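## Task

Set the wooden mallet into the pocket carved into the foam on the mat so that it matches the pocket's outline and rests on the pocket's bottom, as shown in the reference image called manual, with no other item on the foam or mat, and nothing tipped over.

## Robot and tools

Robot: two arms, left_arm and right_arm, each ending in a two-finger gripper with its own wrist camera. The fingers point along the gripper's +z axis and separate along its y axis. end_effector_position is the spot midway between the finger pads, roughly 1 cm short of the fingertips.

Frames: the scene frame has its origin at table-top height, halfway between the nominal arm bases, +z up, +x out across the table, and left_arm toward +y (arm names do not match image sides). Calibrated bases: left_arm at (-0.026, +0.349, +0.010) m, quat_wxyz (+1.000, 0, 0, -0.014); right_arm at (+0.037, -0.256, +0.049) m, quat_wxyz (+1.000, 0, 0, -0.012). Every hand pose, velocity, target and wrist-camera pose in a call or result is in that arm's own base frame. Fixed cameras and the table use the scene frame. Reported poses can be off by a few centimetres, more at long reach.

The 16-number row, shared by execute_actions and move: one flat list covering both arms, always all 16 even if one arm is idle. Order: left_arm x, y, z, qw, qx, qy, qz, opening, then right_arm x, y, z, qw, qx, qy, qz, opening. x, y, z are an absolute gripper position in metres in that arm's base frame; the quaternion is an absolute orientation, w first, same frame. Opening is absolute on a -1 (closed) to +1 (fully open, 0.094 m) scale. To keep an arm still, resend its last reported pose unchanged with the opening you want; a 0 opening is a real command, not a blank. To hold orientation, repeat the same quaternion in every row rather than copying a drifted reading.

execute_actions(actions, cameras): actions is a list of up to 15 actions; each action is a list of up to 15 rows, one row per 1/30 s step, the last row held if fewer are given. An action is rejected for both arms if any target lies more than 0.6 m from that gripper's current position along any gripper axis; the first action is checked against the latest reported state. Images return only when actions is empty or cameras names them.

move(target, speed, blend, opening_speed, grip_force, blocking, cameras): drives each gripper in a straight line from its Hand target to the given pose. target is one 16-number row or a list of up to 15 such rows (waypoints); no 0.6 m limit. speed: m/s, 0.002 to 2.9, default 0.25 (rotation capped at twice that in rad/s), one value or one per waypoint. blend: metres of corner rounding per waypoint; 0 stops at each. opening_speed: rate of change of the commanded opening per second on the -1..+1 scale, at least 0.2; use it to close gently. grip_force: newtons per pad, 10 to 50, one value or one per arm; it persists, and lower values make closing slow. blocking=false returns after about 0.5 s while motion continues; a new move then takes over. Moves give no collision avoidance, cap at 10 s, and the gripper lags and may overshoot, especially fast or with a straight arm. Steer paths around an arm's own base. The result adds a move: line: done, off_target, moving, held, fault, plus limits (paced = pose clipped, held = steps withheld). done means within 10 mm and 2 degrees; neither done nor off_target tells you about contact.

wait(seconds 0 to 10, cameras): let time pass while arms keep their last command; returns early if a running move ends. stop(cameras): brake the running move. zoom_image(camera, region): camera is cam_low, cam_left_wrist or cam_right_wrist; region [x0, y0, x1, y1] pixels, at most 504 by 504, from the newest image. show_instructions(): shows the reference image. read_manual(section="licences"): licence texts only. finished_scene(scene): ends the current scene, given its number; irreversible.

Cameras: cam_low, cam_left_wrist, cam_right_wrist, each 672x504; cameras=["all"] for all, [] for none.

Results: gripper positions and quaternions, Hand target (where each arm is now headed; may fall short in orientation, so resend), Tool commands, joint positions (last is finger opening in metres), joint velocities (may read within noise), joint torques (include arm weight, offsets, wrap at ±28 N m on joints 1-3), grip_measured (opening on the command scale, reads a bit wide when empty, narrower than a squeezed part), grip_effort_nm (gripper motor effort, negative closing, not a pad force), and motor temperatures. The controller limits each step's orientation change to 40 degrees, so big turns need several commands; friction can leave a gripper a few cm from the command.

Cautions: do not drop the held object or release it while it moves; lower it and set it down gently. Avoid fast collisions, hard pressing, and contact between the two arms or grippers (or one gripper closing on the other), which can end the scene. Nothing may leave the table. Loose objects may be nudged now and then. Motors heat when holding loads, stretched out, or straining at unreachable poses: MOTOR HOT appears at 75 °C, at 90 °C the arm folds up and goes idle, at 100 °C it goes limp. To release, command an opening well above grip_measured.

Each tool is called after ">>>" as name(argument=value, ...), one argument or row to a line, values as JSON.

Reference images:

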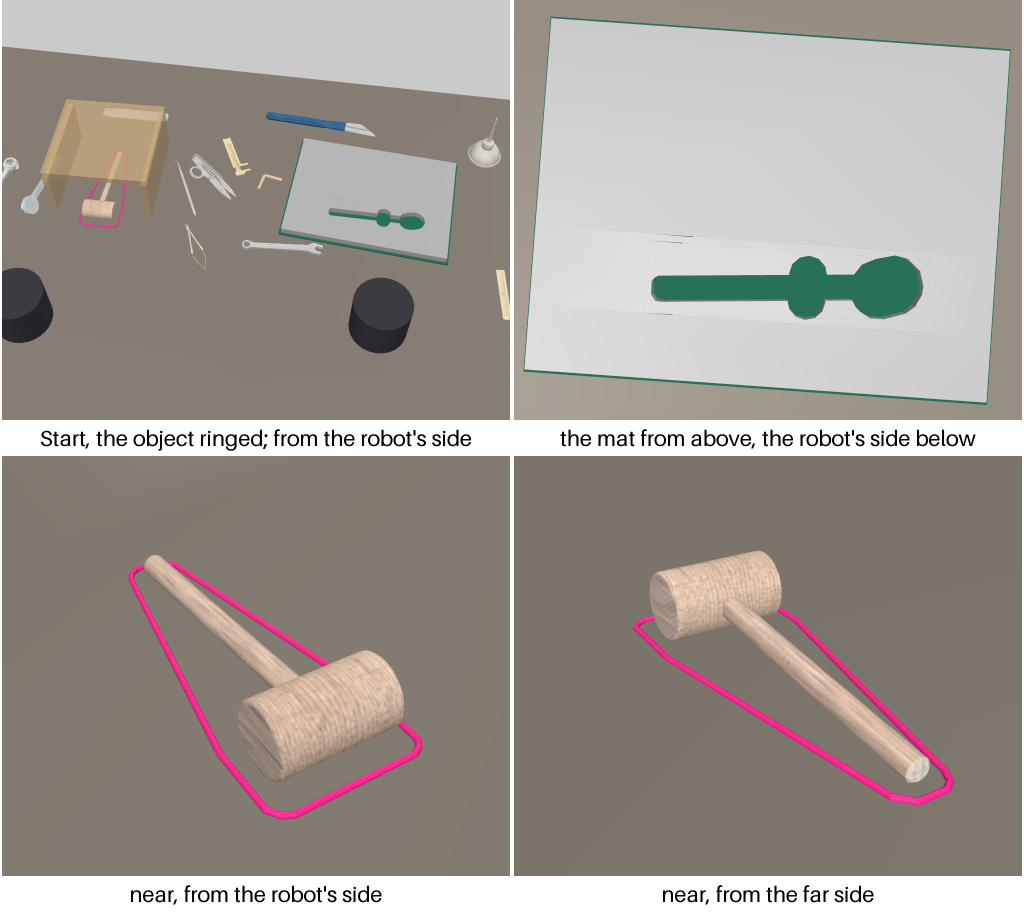

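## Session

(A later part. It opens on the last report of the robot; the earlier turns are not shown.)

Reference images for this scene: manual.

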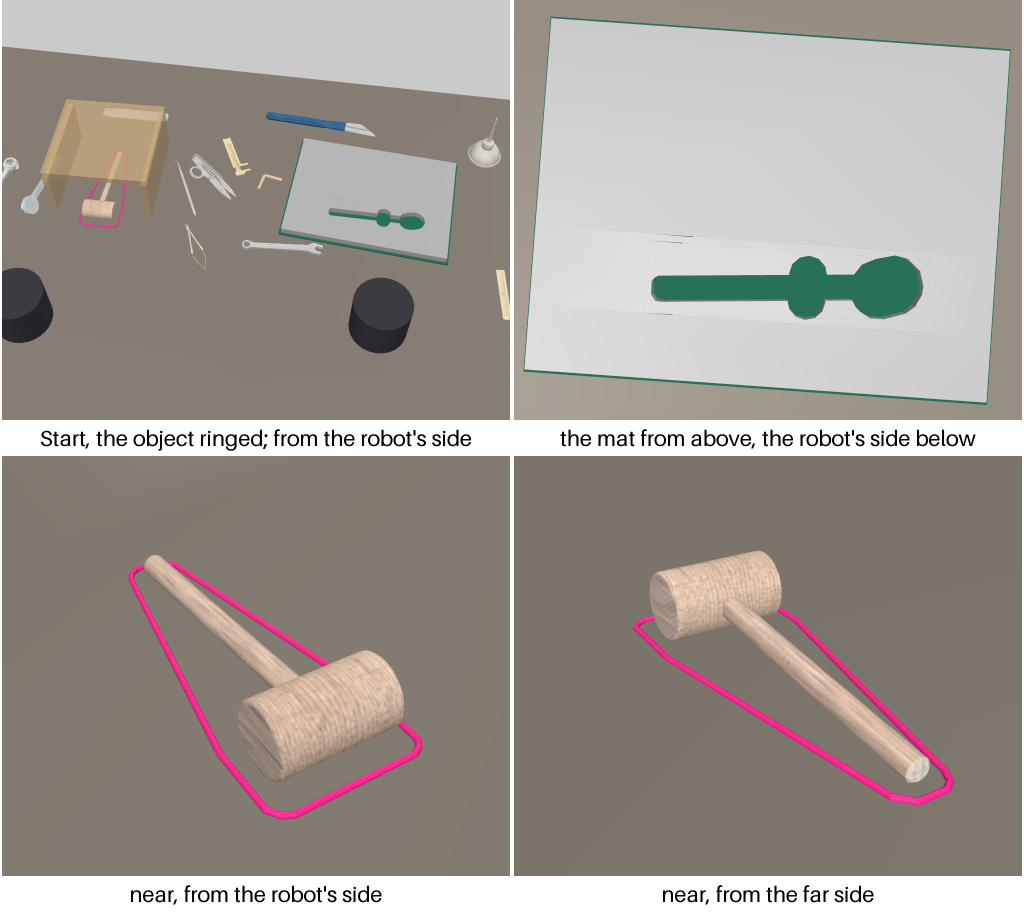

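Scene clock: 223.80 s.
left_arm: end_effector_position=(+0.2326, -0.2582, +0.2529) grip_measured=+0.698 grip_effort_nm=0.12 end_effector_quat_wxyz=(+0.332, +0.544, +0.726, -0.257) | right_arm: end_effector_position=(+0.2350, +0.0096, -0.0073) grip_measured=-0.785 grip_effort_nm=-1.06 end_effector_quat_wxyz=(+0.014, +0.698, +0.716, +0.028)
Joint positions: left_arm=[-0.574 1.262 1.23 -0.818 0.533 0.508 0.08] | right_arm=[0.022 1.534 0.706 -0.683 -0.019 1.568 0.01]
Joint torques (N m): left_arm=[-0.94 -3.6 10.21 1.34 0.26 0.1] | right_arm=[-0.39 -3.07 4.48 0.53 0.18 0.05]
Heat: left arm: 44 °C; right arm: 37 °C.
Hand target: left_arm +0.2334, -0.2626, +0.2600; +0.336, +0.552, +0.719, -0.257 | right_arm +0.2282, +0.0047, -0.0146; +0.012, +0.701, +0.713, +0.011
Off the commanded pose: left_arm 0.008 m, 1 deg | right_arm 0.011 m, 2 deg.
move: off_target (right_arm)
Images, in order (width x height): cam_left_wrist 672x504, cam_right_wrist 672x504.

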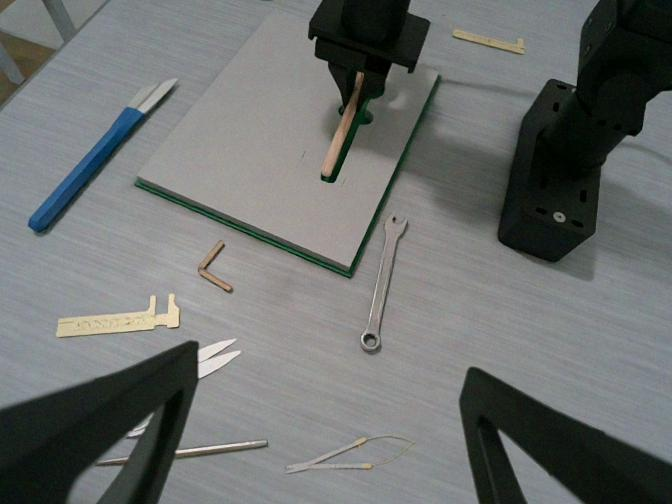

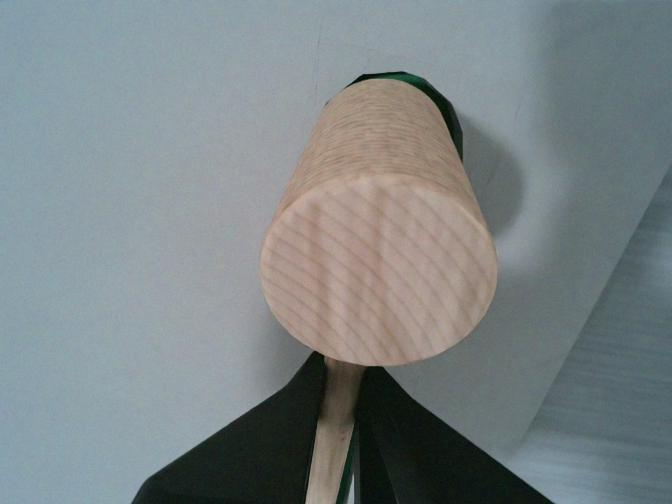

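>>> move(
  target=[
    [0.2335, -0.2627, 0.26, 0.3353, 0.5517, 0.7191, -0.2573, 0.7, 0.228, 0.0045, 0.035, 0.0007, 0.7009, 0.7133, 0.0007, -0.98],
    [0.2335, -0.2627, 0.26, 0.3353, 0.5517, 0.7191, -0.2573, 0.7, 0.2252, 0.0045, -0.004, 0.0007, 0.7009, 0.7133, 0.0007, -0.98],
  ],
  speed=[0.1, 0.06],
  blend=[0.004, 0],
  cameras=["cam_right_wrist", "cam_left_wrist"],
)

>>> zoom_image(
  camera="cam_right_wrist",
  region=[270, 20, 470, 180],
)

>>> zoom_image(
  camera="cam_left_wrist",
  region=[280, 40, 440, 200],
)

Scene clock: 231.87 s.
left_arm: end_effector_position=(+0.2326, -0.2582, +0.2529) grip_measured=+0.698 grip_effort_nm=0.12 end_effector_quat_wxyz=(+0.332, +0.544, +0.726, -0.257) | right_arm: end_effector_position=(+0.2306, +0.0095, +0.0028) grip_measured=-0.785 grip_effort_nm=-1.06 end_effector_quat_wxyz=(+0.003, +0.698, +0.716, +0.016)
Joint positions: left_arm=[-0.574 1.262 1.23 -0.818 0.533 0.508 0.08] | right_arm=[0.022 1.524 0.747 -0.767 -0.019 1.568 0.01]
Joint torques (N m): left_arm=[-0.91 -3.59 10.21 1.35 0.26 0.1] | right_arm=[-0.54 -3.33 4.64 0.47 0.2 0.05]
Heat: left arm: 44 °C; right arm: 36 °C.
Hand target: left_arm +0.2334, -0.2626, +0.2600; +0.336, +0.552, +0.719, -0.257 | right_arm +0.2250, +0.0046, -0.0037; +0.001, +0.701, +0.713, +0.001
Off the commanded pose: left_arm 0.008 m, 1 deg | right_arm 0.010 m, 2 deg.
move: done
Images, in order (width x height): cam_left_wrist 672x504, cam_right_wrist 672x504.

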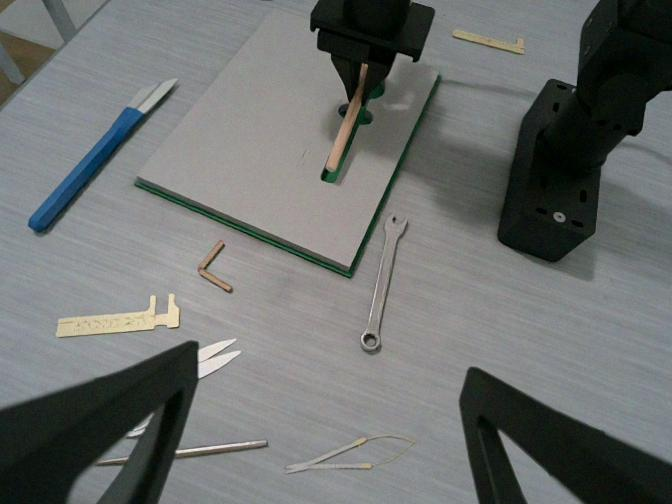

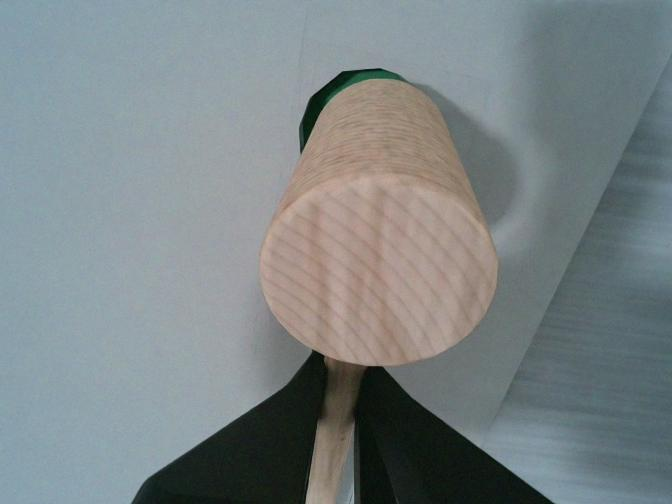

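Scaled by 2.520 from the camera's 672x504 image, which has a finer 960x720 frame.

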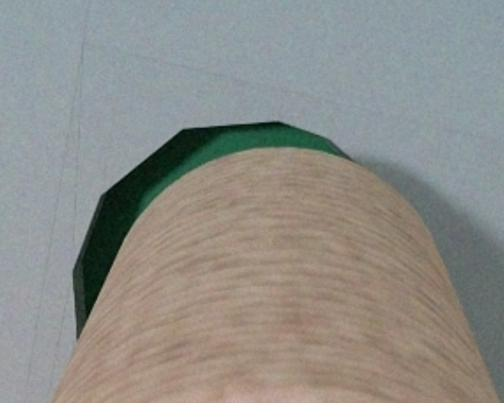

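Scaled by 3.150 from the camera's 672x504 image, which has a finer 960x720 frame.

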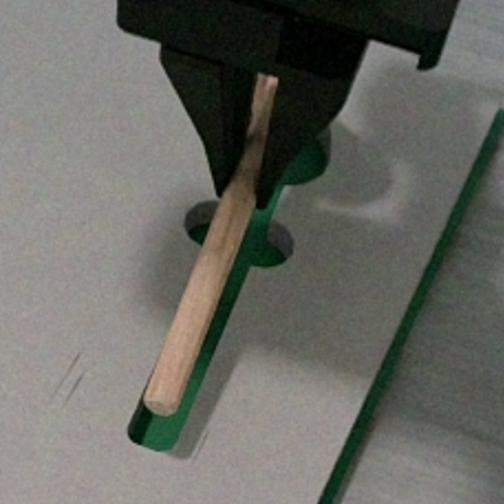

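>>> move(
  target=[0.2335, -0.2627, 0.26, 0.3353, 0.5517, 0.7191, -0.2573, 0.7, 0.2262, 0.0050, -0.018, 0.0007, 0.7009, 0.7133, 0.0007, -0.98],
  speed=0.05,
  cameras=["cam_right_wrist", "cam_left_wrist"],
)

>>> zoom_image(
  camera="cam_right_wrist",
  region=[270, 20, 470, 180],
)

>>> zoom_image(
  camera="cam_left_wrist",
  region=[280, 40, 440, 200],
)

Scene clock: 235.37 s.
left_arm: end_effector_position=(+0.2326, -0.2582, +0.2529) grip_measured=+0.698 grip_effort_nm=0.12 end_effector_quat_wxyz=(+0.332, +0.544, +0.726, -0.257) | right_arm: end_effector_position=(+0.2325, +0.0095, -0.0109) grip_measured=-0.785 grip_effort_nm=-1.06 end_effector_quat_wxyz=(+0.003, +0.698, +0.716, +0.017)
Joint positions: left_arm=[-0.574 1.262 1.23 -0.818 0.533 0.508 0.08] | right_arm=[0.022 1.563 0.72 -0.7 -0.019 1.568 0.01]
Joint torques (N m): left_arm=[-0.94 -3.62 10.21 1.34 0.26 0.09] | right_arm=[-0.49 -3.34 4.52 0.43 0.18 0.06]
Heat: left arm: 44 °C; right arm: 36 °C.
Hand target: left_arm +0.2334, -0.2626, +0.2600; +0.336, +0.552, +0.719, -0.257 | right_arm +0.2260, +0.0051, -0.0176; +0.001, +0.701, +0.713, +0.001
Off the commanded pose: left_arm 0.008 m, 1 deg | right_arm 0.011 m, 2 deg.
move: off_target (right_arm)
Images, in order (width x height): cam_left_wrist 672x504, cam_right_wrist 672x504.

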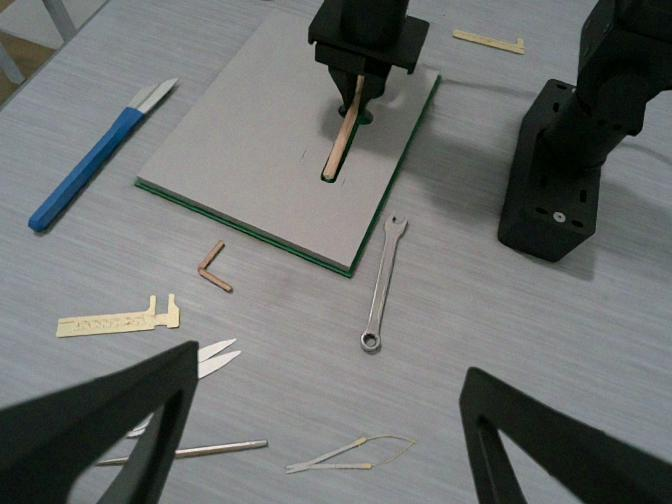

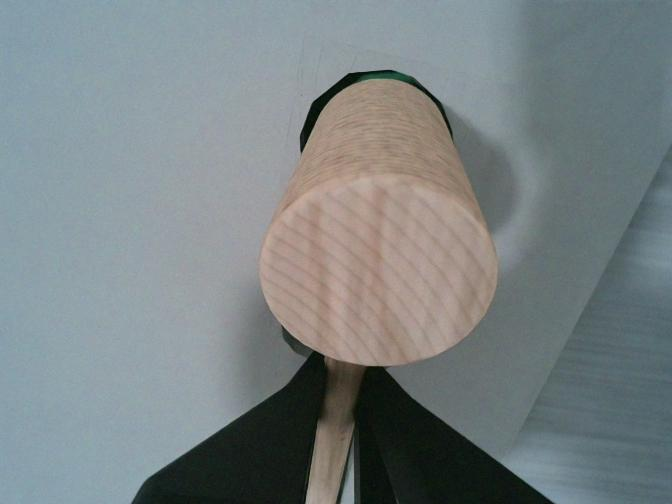

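Scaled by 2.520 from the camera's 672x504 image, which has a finer 960x720 frame.

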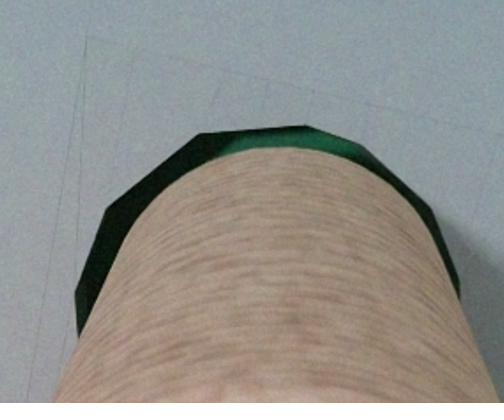

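Scaled by 3.150 from the camera's 672x504 image, which has a finer 960x720 frame.

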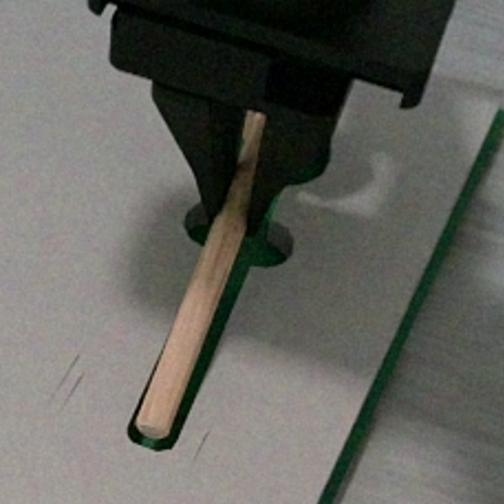

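>>> move(
  target=[0.2335, -0.2627, 0.26, 0.3353, 0.5517, 0.7191, -0.2573, 0.7, 0.2250, 0.0055, -0.025, 0.0007, 0.7009, 0.7133, 0.0007, -0.98],
  speed=0.04,
  cameras=["cam_right_wrist", "cam_left_wrist"],
)

>>> zoom_image(
  camera="cam_left_wrist",
  region=[280, 40, 440, 200],
)

>>> zoom_image(
  camera="cam_right_wrist",
  region=[270, 20, 470, 180],
)

Scene clock: 237.87 s.
left_arm: end_effector_position=(+0.2326, -0.2582, +0.2529) grip_measured=+0.698 grip_effort_nm=0.12 end_effector_quat_wxyz=(+0.332, +0.544, +0.726, -0.257) | right_arm: end_effector_position=(+0.2317, +0.0095, -0.0177) grip_measured=-0.785 grip_effort_nm=-1.06 end_effector_quat_wxyz=(+0.003, +0.698, +0.716, +0.017)
Joint positions: left_arm=[-0.574 1.262 1.23 -0.818 0.533 0.508 0.08] | right_arm=[0.022 1.578 0.702 -0.665 -0.019 1.568 0.01]
Joint torques (N m): left_arm=[-0.92 -3.62 10.25 1.35 0.25 0.1] | right_arm=[-0.03 -3.26 4.37 0.43 0.17 0.04]
Heat: left arm: 44 °C; right arm: 36 °C.
Hand target: left_arm +0.2334, -0.2626, +0.2600; +0.336, +0.552, +0.719, -0.257 | right_arm +0.2247, +0.0056, -0.0246; +0.001, +0.701, +0.713, +0.001
Off the commanded pose: left_arm 0.008 m, 1 deg | right_arm 0.011 m, 2 deg.
move: off_target (right_arm)
Images, in order (width x height): cam_left_wrist 672x504, cam_right_wrist 672x504.

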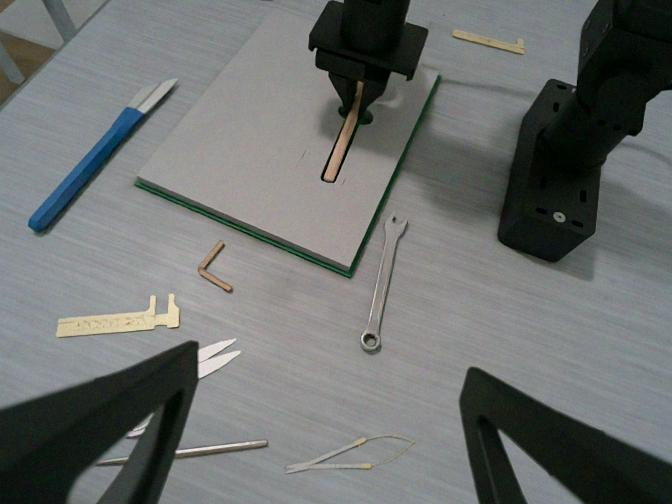

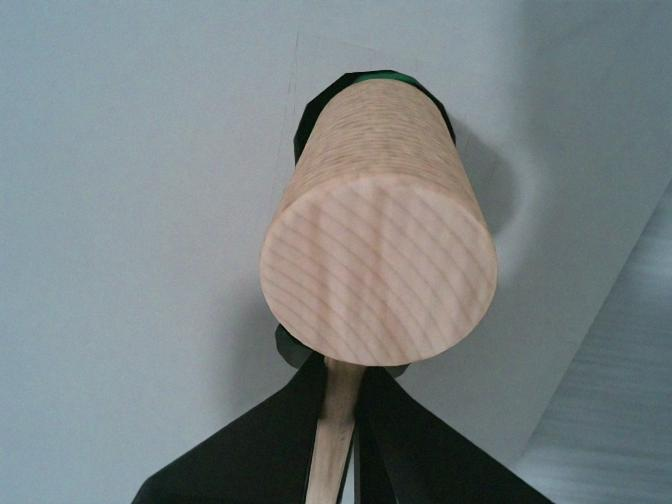

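Scaled by 3.150 from the camera's 672x504 image, which has a finer 960x720 frame.

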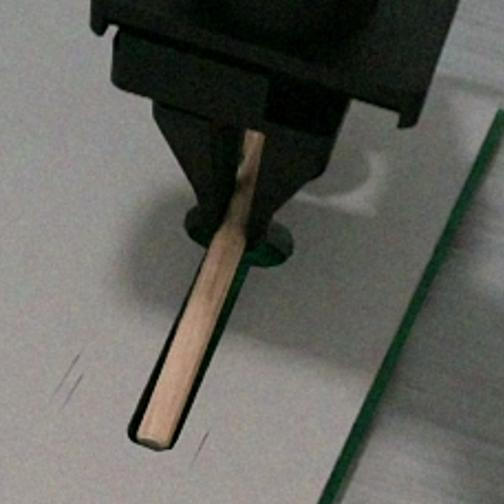

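Scaled by 2.520 from the camera's 672x504 image, which has a finer 960x720 frame.

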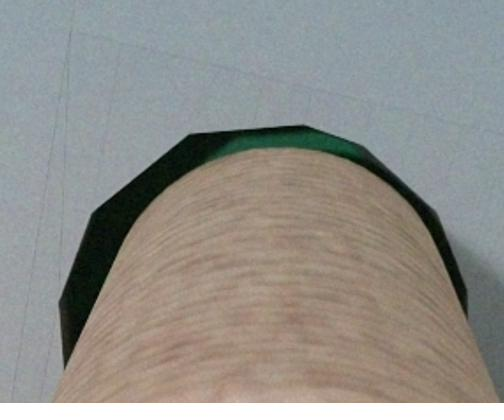

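>>> move(
  target=[0.2335, -0.2627, 0.26, 0.3353, 0.5517, 0.7191, -0.2573, 0.7, 0.2248, 0.0055, -0.029, 0.0007, 0.7009, 0.7133, 0.0007, -0.98],
  speed=0.03,
)

Scene clock: 239.27 s.
left_arm: end_effector_position=(+0.2326, -0.2582, +0.2529) grip_measured=+0.698 grip_effort_nm=0.12 end_effector_quat_wxyz=(+0.332, +0.544, +0.726, -0.257) | right_arm: end_effector_position=(+0.2307, +0.0095, -0.0216) grip_measured=-0.785 grip_effort_nm=-1.06 end_effector_quat_wxyz=(+0.002, +0.698, +0.716, +0.016)
Joint positions: left_arm=[-0.574 1.262 1.23 -0.818 0.533 0.508 0.08] | right_arm=[0.022 1.588 0.693 -0.649 -0.019 1.568 0.01]
Joint torques (N m): left_arm=[-0.94 -3.6 10.22 1.35 0.25 0.09] | right_arm=[-0.16 -3.23 4.29 0.47 0.21 0.11]
Heat: left arm: 44 °C; right arm: 36 °C.
Hand target: left_arm +0.2334, -0.2626, +0.2600; +0.336, +0.552, +0.719, -0.257 | right_arm +0.2246, +0.0056, -0.0286; +0.001, +0.701, +0.713, +0.001
Off the commanded pose: left_arm 0.008 m, 1 deg | right_arm 0.010 m, 2 deg.
move: done

>>> move(
  target=[0.2335, -0.2627, 0.26, 0.3353, 0.5517, 0.7191, -0.2573, 0.7, 0.2255, 0.0055, -0.0335, 0.0007, 0.7009, 0.7133, 0.0007, -0.98],
  speed=0.03,
  cameras=["cam_right_wrist", "cam_left_wrist"],
)

>>> zoom_image(
  camera="cam_left_wrist",
  region=[280, 40, 440, 200],
)

>>> zoom_image(
  camera="cam_right_wrist",
  region=[270, 20, 470, 180],
)

Scene clock: 240.77 s.
left_arm: end_effector_position=(+0.2326, -0.2582, +0.2529) grip_measured=+0.698 grip_effort_nm=0.12 end_effector_quat_wxyz=(+0.332, +0.544, +0.726, -0.257) | right_arm: end_effector_position=(+0.2320, +0.0095, -0.0223) grip_measured=-0.785 grip_effort_nm=-1.06 end_effector_quat_wxyz=(+0.003, +0.698, +0.716, +0.017)
Joint positions: left_arm=[-0.574 1.262 1.23 -0.818 0.533 0.508 0.08] | right_arm=[0.022 1.592 0.693 -0.642 -0.019 1.568 0.01]
Joint torques (N m): left_arm=[-0.92 -3.62 10.22 1.34 0.26 0.09] | right_arm=[-0.01 -2.62 3.75 0.64 0.15 0.09]
Heat: left arm: 44 °C; right arm: 36 °C.
Hand target: left_arm +0.2334, -0.2626, +0.2600; +0.336, +0.552, +0.719, -0.257 | right_arm +0.2250, +0.0056, -0.0327; +0.001, +0.701, +0.713, +0.001
Off the commanded pose: left_arm 0.008 m, 1 deg | right_arm 0.014 m, 2 deg.
move: off_target (right_arm)
Images, in order (width x height): cam_left_wrist 672x504, cam_right_wrist 672x504.

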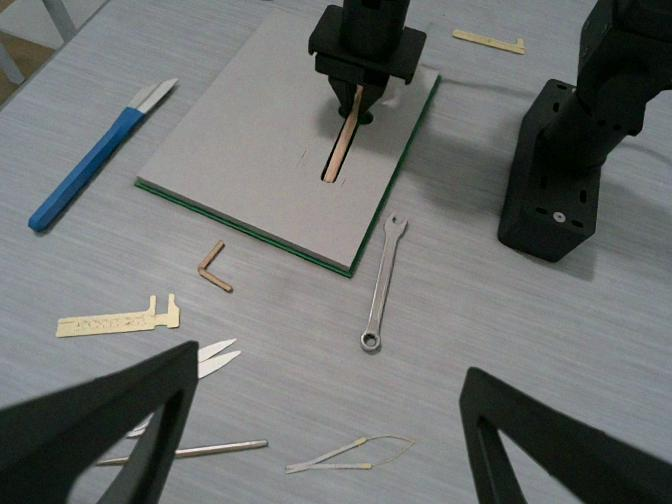

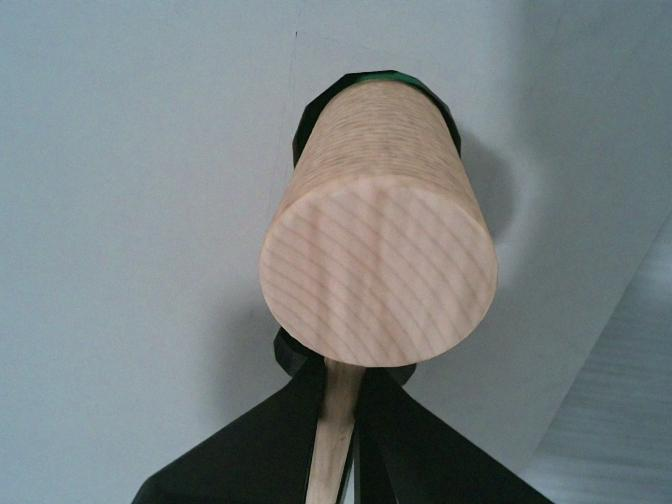

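Scaled by 3.150 from the camera's 672x504 image, which has a finer 960x720 frame.

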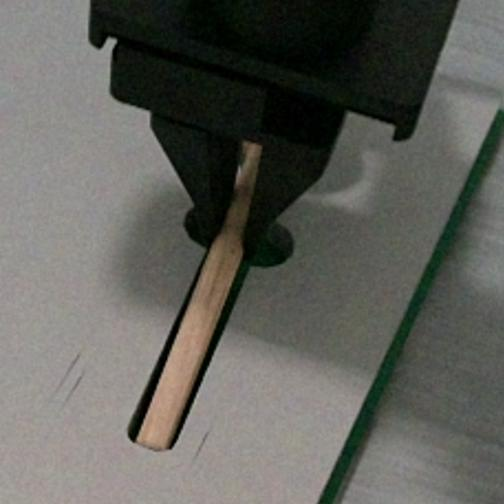

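Scaled by 2.520 from the camera's 672x504 image, which has a finer 960x720 frame.

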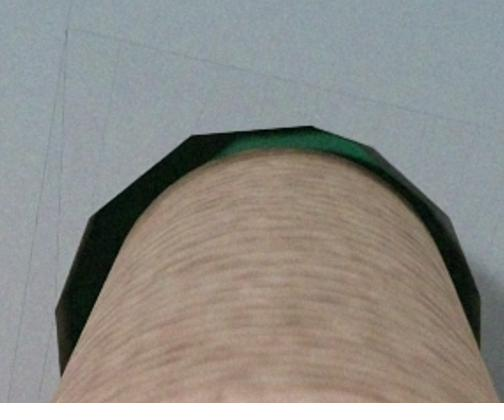

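>>> move(
  target=[0.2335, -0.2627, 0.26, 0.3353, 0.5517, 0.7191, -0.2573, 0.7, 0.2262, 0.0055, -0.0290, 0.0021, 0.7009, 0.7133, 0.0021, -0.45],
  speed=0.03,
  opening_speed=0.3,
  cameras=["cam_right_wrist", "cam_left_wrist"],
)

>>> zoom_image(
  camera="cam_left_wrist",
  region=[280, 40, 440, 200],
)

Scene clock: 244.33 s.
left_arm: end_effector_position=(+0.2326, -0.2582, +0.2529) grip_measured=+0.698 grip_effort_nm=0.12 end_effector_quat_wxyz=(+0.332, +0.544, +0.726, -0.257) | right_arm: end_effector_position=(+0.2324, +0.0095, -0.0223) grip_measured=-0.452 grip_effort_nm=0.07 end_effector_quat_wxyz=(+0.004, +0.698, +0.716, +0.018)
Joint positions: left_arm=[-0.574 1.262 1.23 -0.818 0.533 0.508 0.08] | right_arm=[0.022 1.592 0.693 -0.641 -0.019 1.568 0.026]
Joint torques (N m): left_arm=[-0.92 -3.6 10.24 1.35 0.26 0.1] | right_arm=[-0.08 -3.43 4.38 0.46 0.18 0.07]
Heat: left arm: 44 °C; right arm: 36 °C.
Hand target: left_arm +0.2334, -0.2626, +0.2600; +0.336, +0.552, +0.719, -0.257 | right_arm +0.2261, +0.0056, -0.0286; +0.002, +0.701, +0.713, +0.002
Off the commanded pose: left_arm 0.008 m, 1 deg | right_arm 0.010 m, 2 deg.
move: done
Images, in order (width x height): cam_left_wrist 672x504, cam_right_wrist 672x504.

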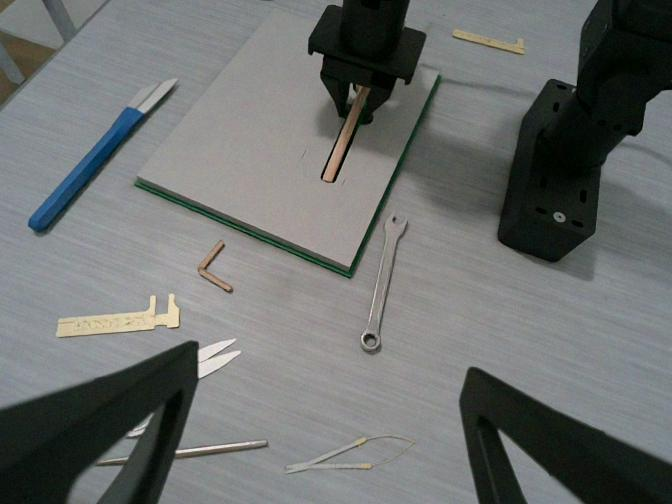

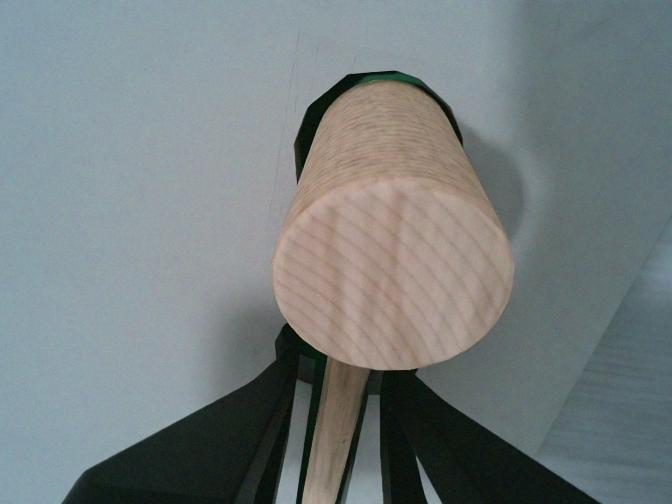

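Scaled by 3.150 from the camera's 672x504 image, which has a finer 960x720 frame.

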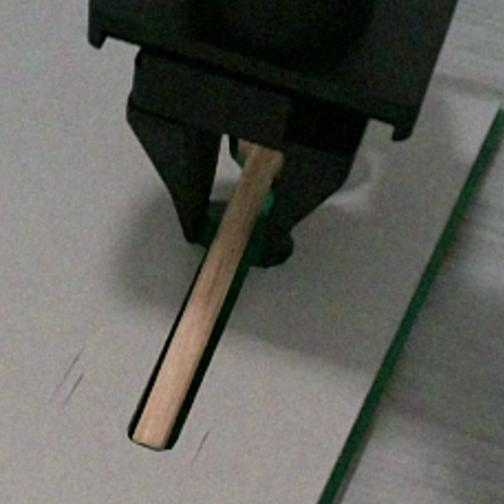

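>>> move(
  target=[
    [0.2335, -0.2627, 0.26, 0.3353, 0.5517, 0.7191, -0.2573, 0.7, 0.2388, 0.0055, -0.0150, 0.0192, 0.7005, 0.7129, 0.0189, -0.45],
    [0.2335, -0.2627, 0.26, 0.3353, 0.5517, 0.7191, -0.2573, 0.7, 0.2390, 0.0055, 0.035, 0.0192, 0.7005, 0.7129, 0.0189, -0.45],
    [0.2335, -0.2627, 0.26, 0.3353, 0.5517, 0.7191, -0.2573, 0.7, 0.23, 0.03, 0.12, 0.0, 0.7009, 0.7133, 0.0, -0.45],
  ],
  speed=[0.05, 0.08, 0.25],
  blend=[0.002, 0.005, 0],
  cameras=["cam_right_wrist", "cam_left_wrist"],
)

>>> zoom_image(
  camera="cam_left_wrist",
  region=[280, 40, 440, 200],
)

Scene clock: 247.90 s.
left_arm: end_effector_position=(+0.2326, -0.2582, +0.2529) grip_measured=+0.698 grip_effort_nm=0.12 end_effector_quat_wxyz=(+0.332, +0.544, +0.726, -0.257) | right_arm: end_effector_position=(+0.2330, +0.0324, +0.1141) grip_measured=-0.452 grip_effort_nm=0.07 end_effector_quat_wxyz=(-0.005, +0.697, +0.717, +0.007)
Joint positions: left_arm=[-0.574 1.262 1.23 -0.818 0.533 0.508 0.08] | right_arm=[0.12 1.428 1.127 -1.265 -0.017 1.663 0.026]
Joint torques (N m): left_arm=[-0.91 -3.59 10.22 1.35 0.25 0.09] | right_arm=[0.4 -4.98 7.32 0.07 0.16 0.18]
Heat: left arm: 44 °C; right arm: 36 °C.
Hand target: left_arm +0.2334, -0.2626, +0.2600; +0.336, +0.552, +0.719, -0.257 | right_arm +0.2301, +0.0301, +0.1199; +0.000, +0.701, +0.713, +0.000
Off the commanded pose: left_arm 0.008 m, 1 deg | right_arm 0.007 m, 1 deg.
move: done
Images, in order (width x height): cam_left_wrist 672x504, cam_right_wrist 672x504.

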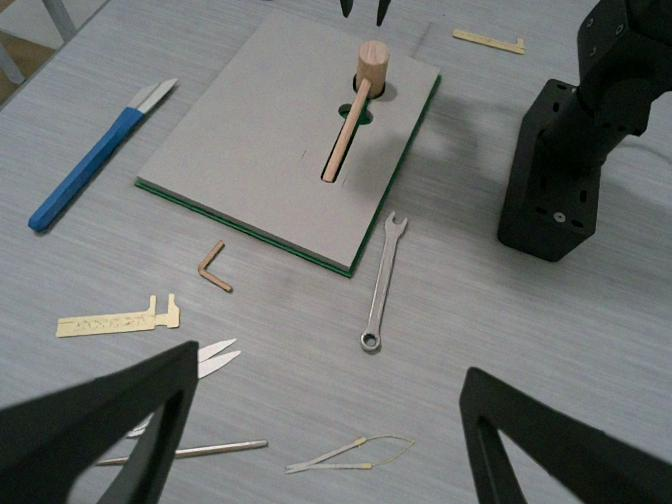

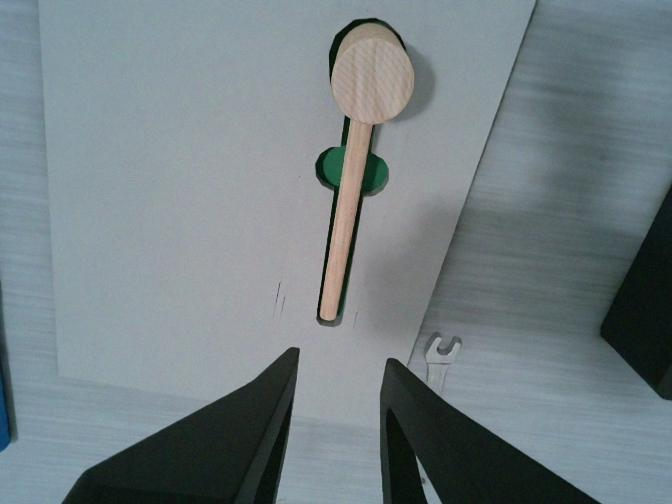

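Scaled by 3.150 from the camera's 672x504 image, which has a finer 960x720 frame.

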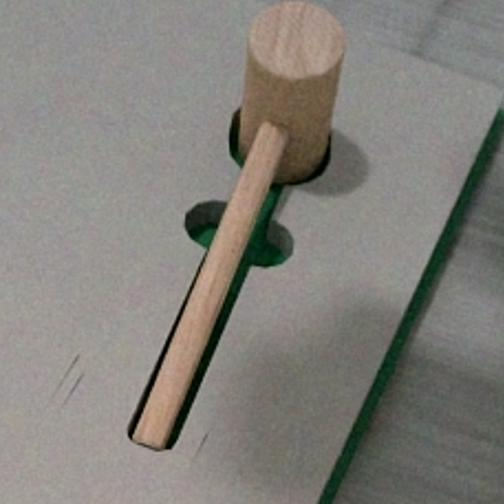

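>>> zoom_image(
  camera="cam_right_wrist",
  region=[270, 0, 470, 200],
)

>>> zoom_image(
  camera="cam_right_wrist",
  region=[260, 180, 420, 340],
)

Scaled by 2.520 from the camera's 672x504 image, which has a finer 960x720 frame.

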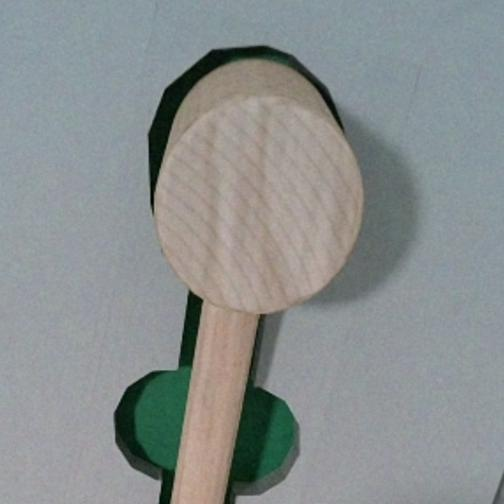

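Scaled by 3.150 from the camera's 672x504 image, which has a finer 960x720 frame.

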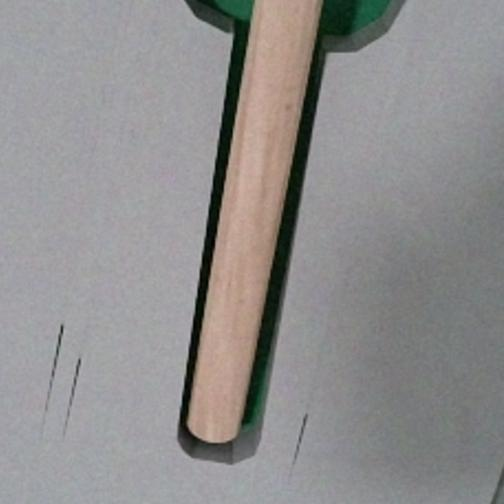

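>>> finished_scene(
  scene=2,
)

The scene is finished: the task was done.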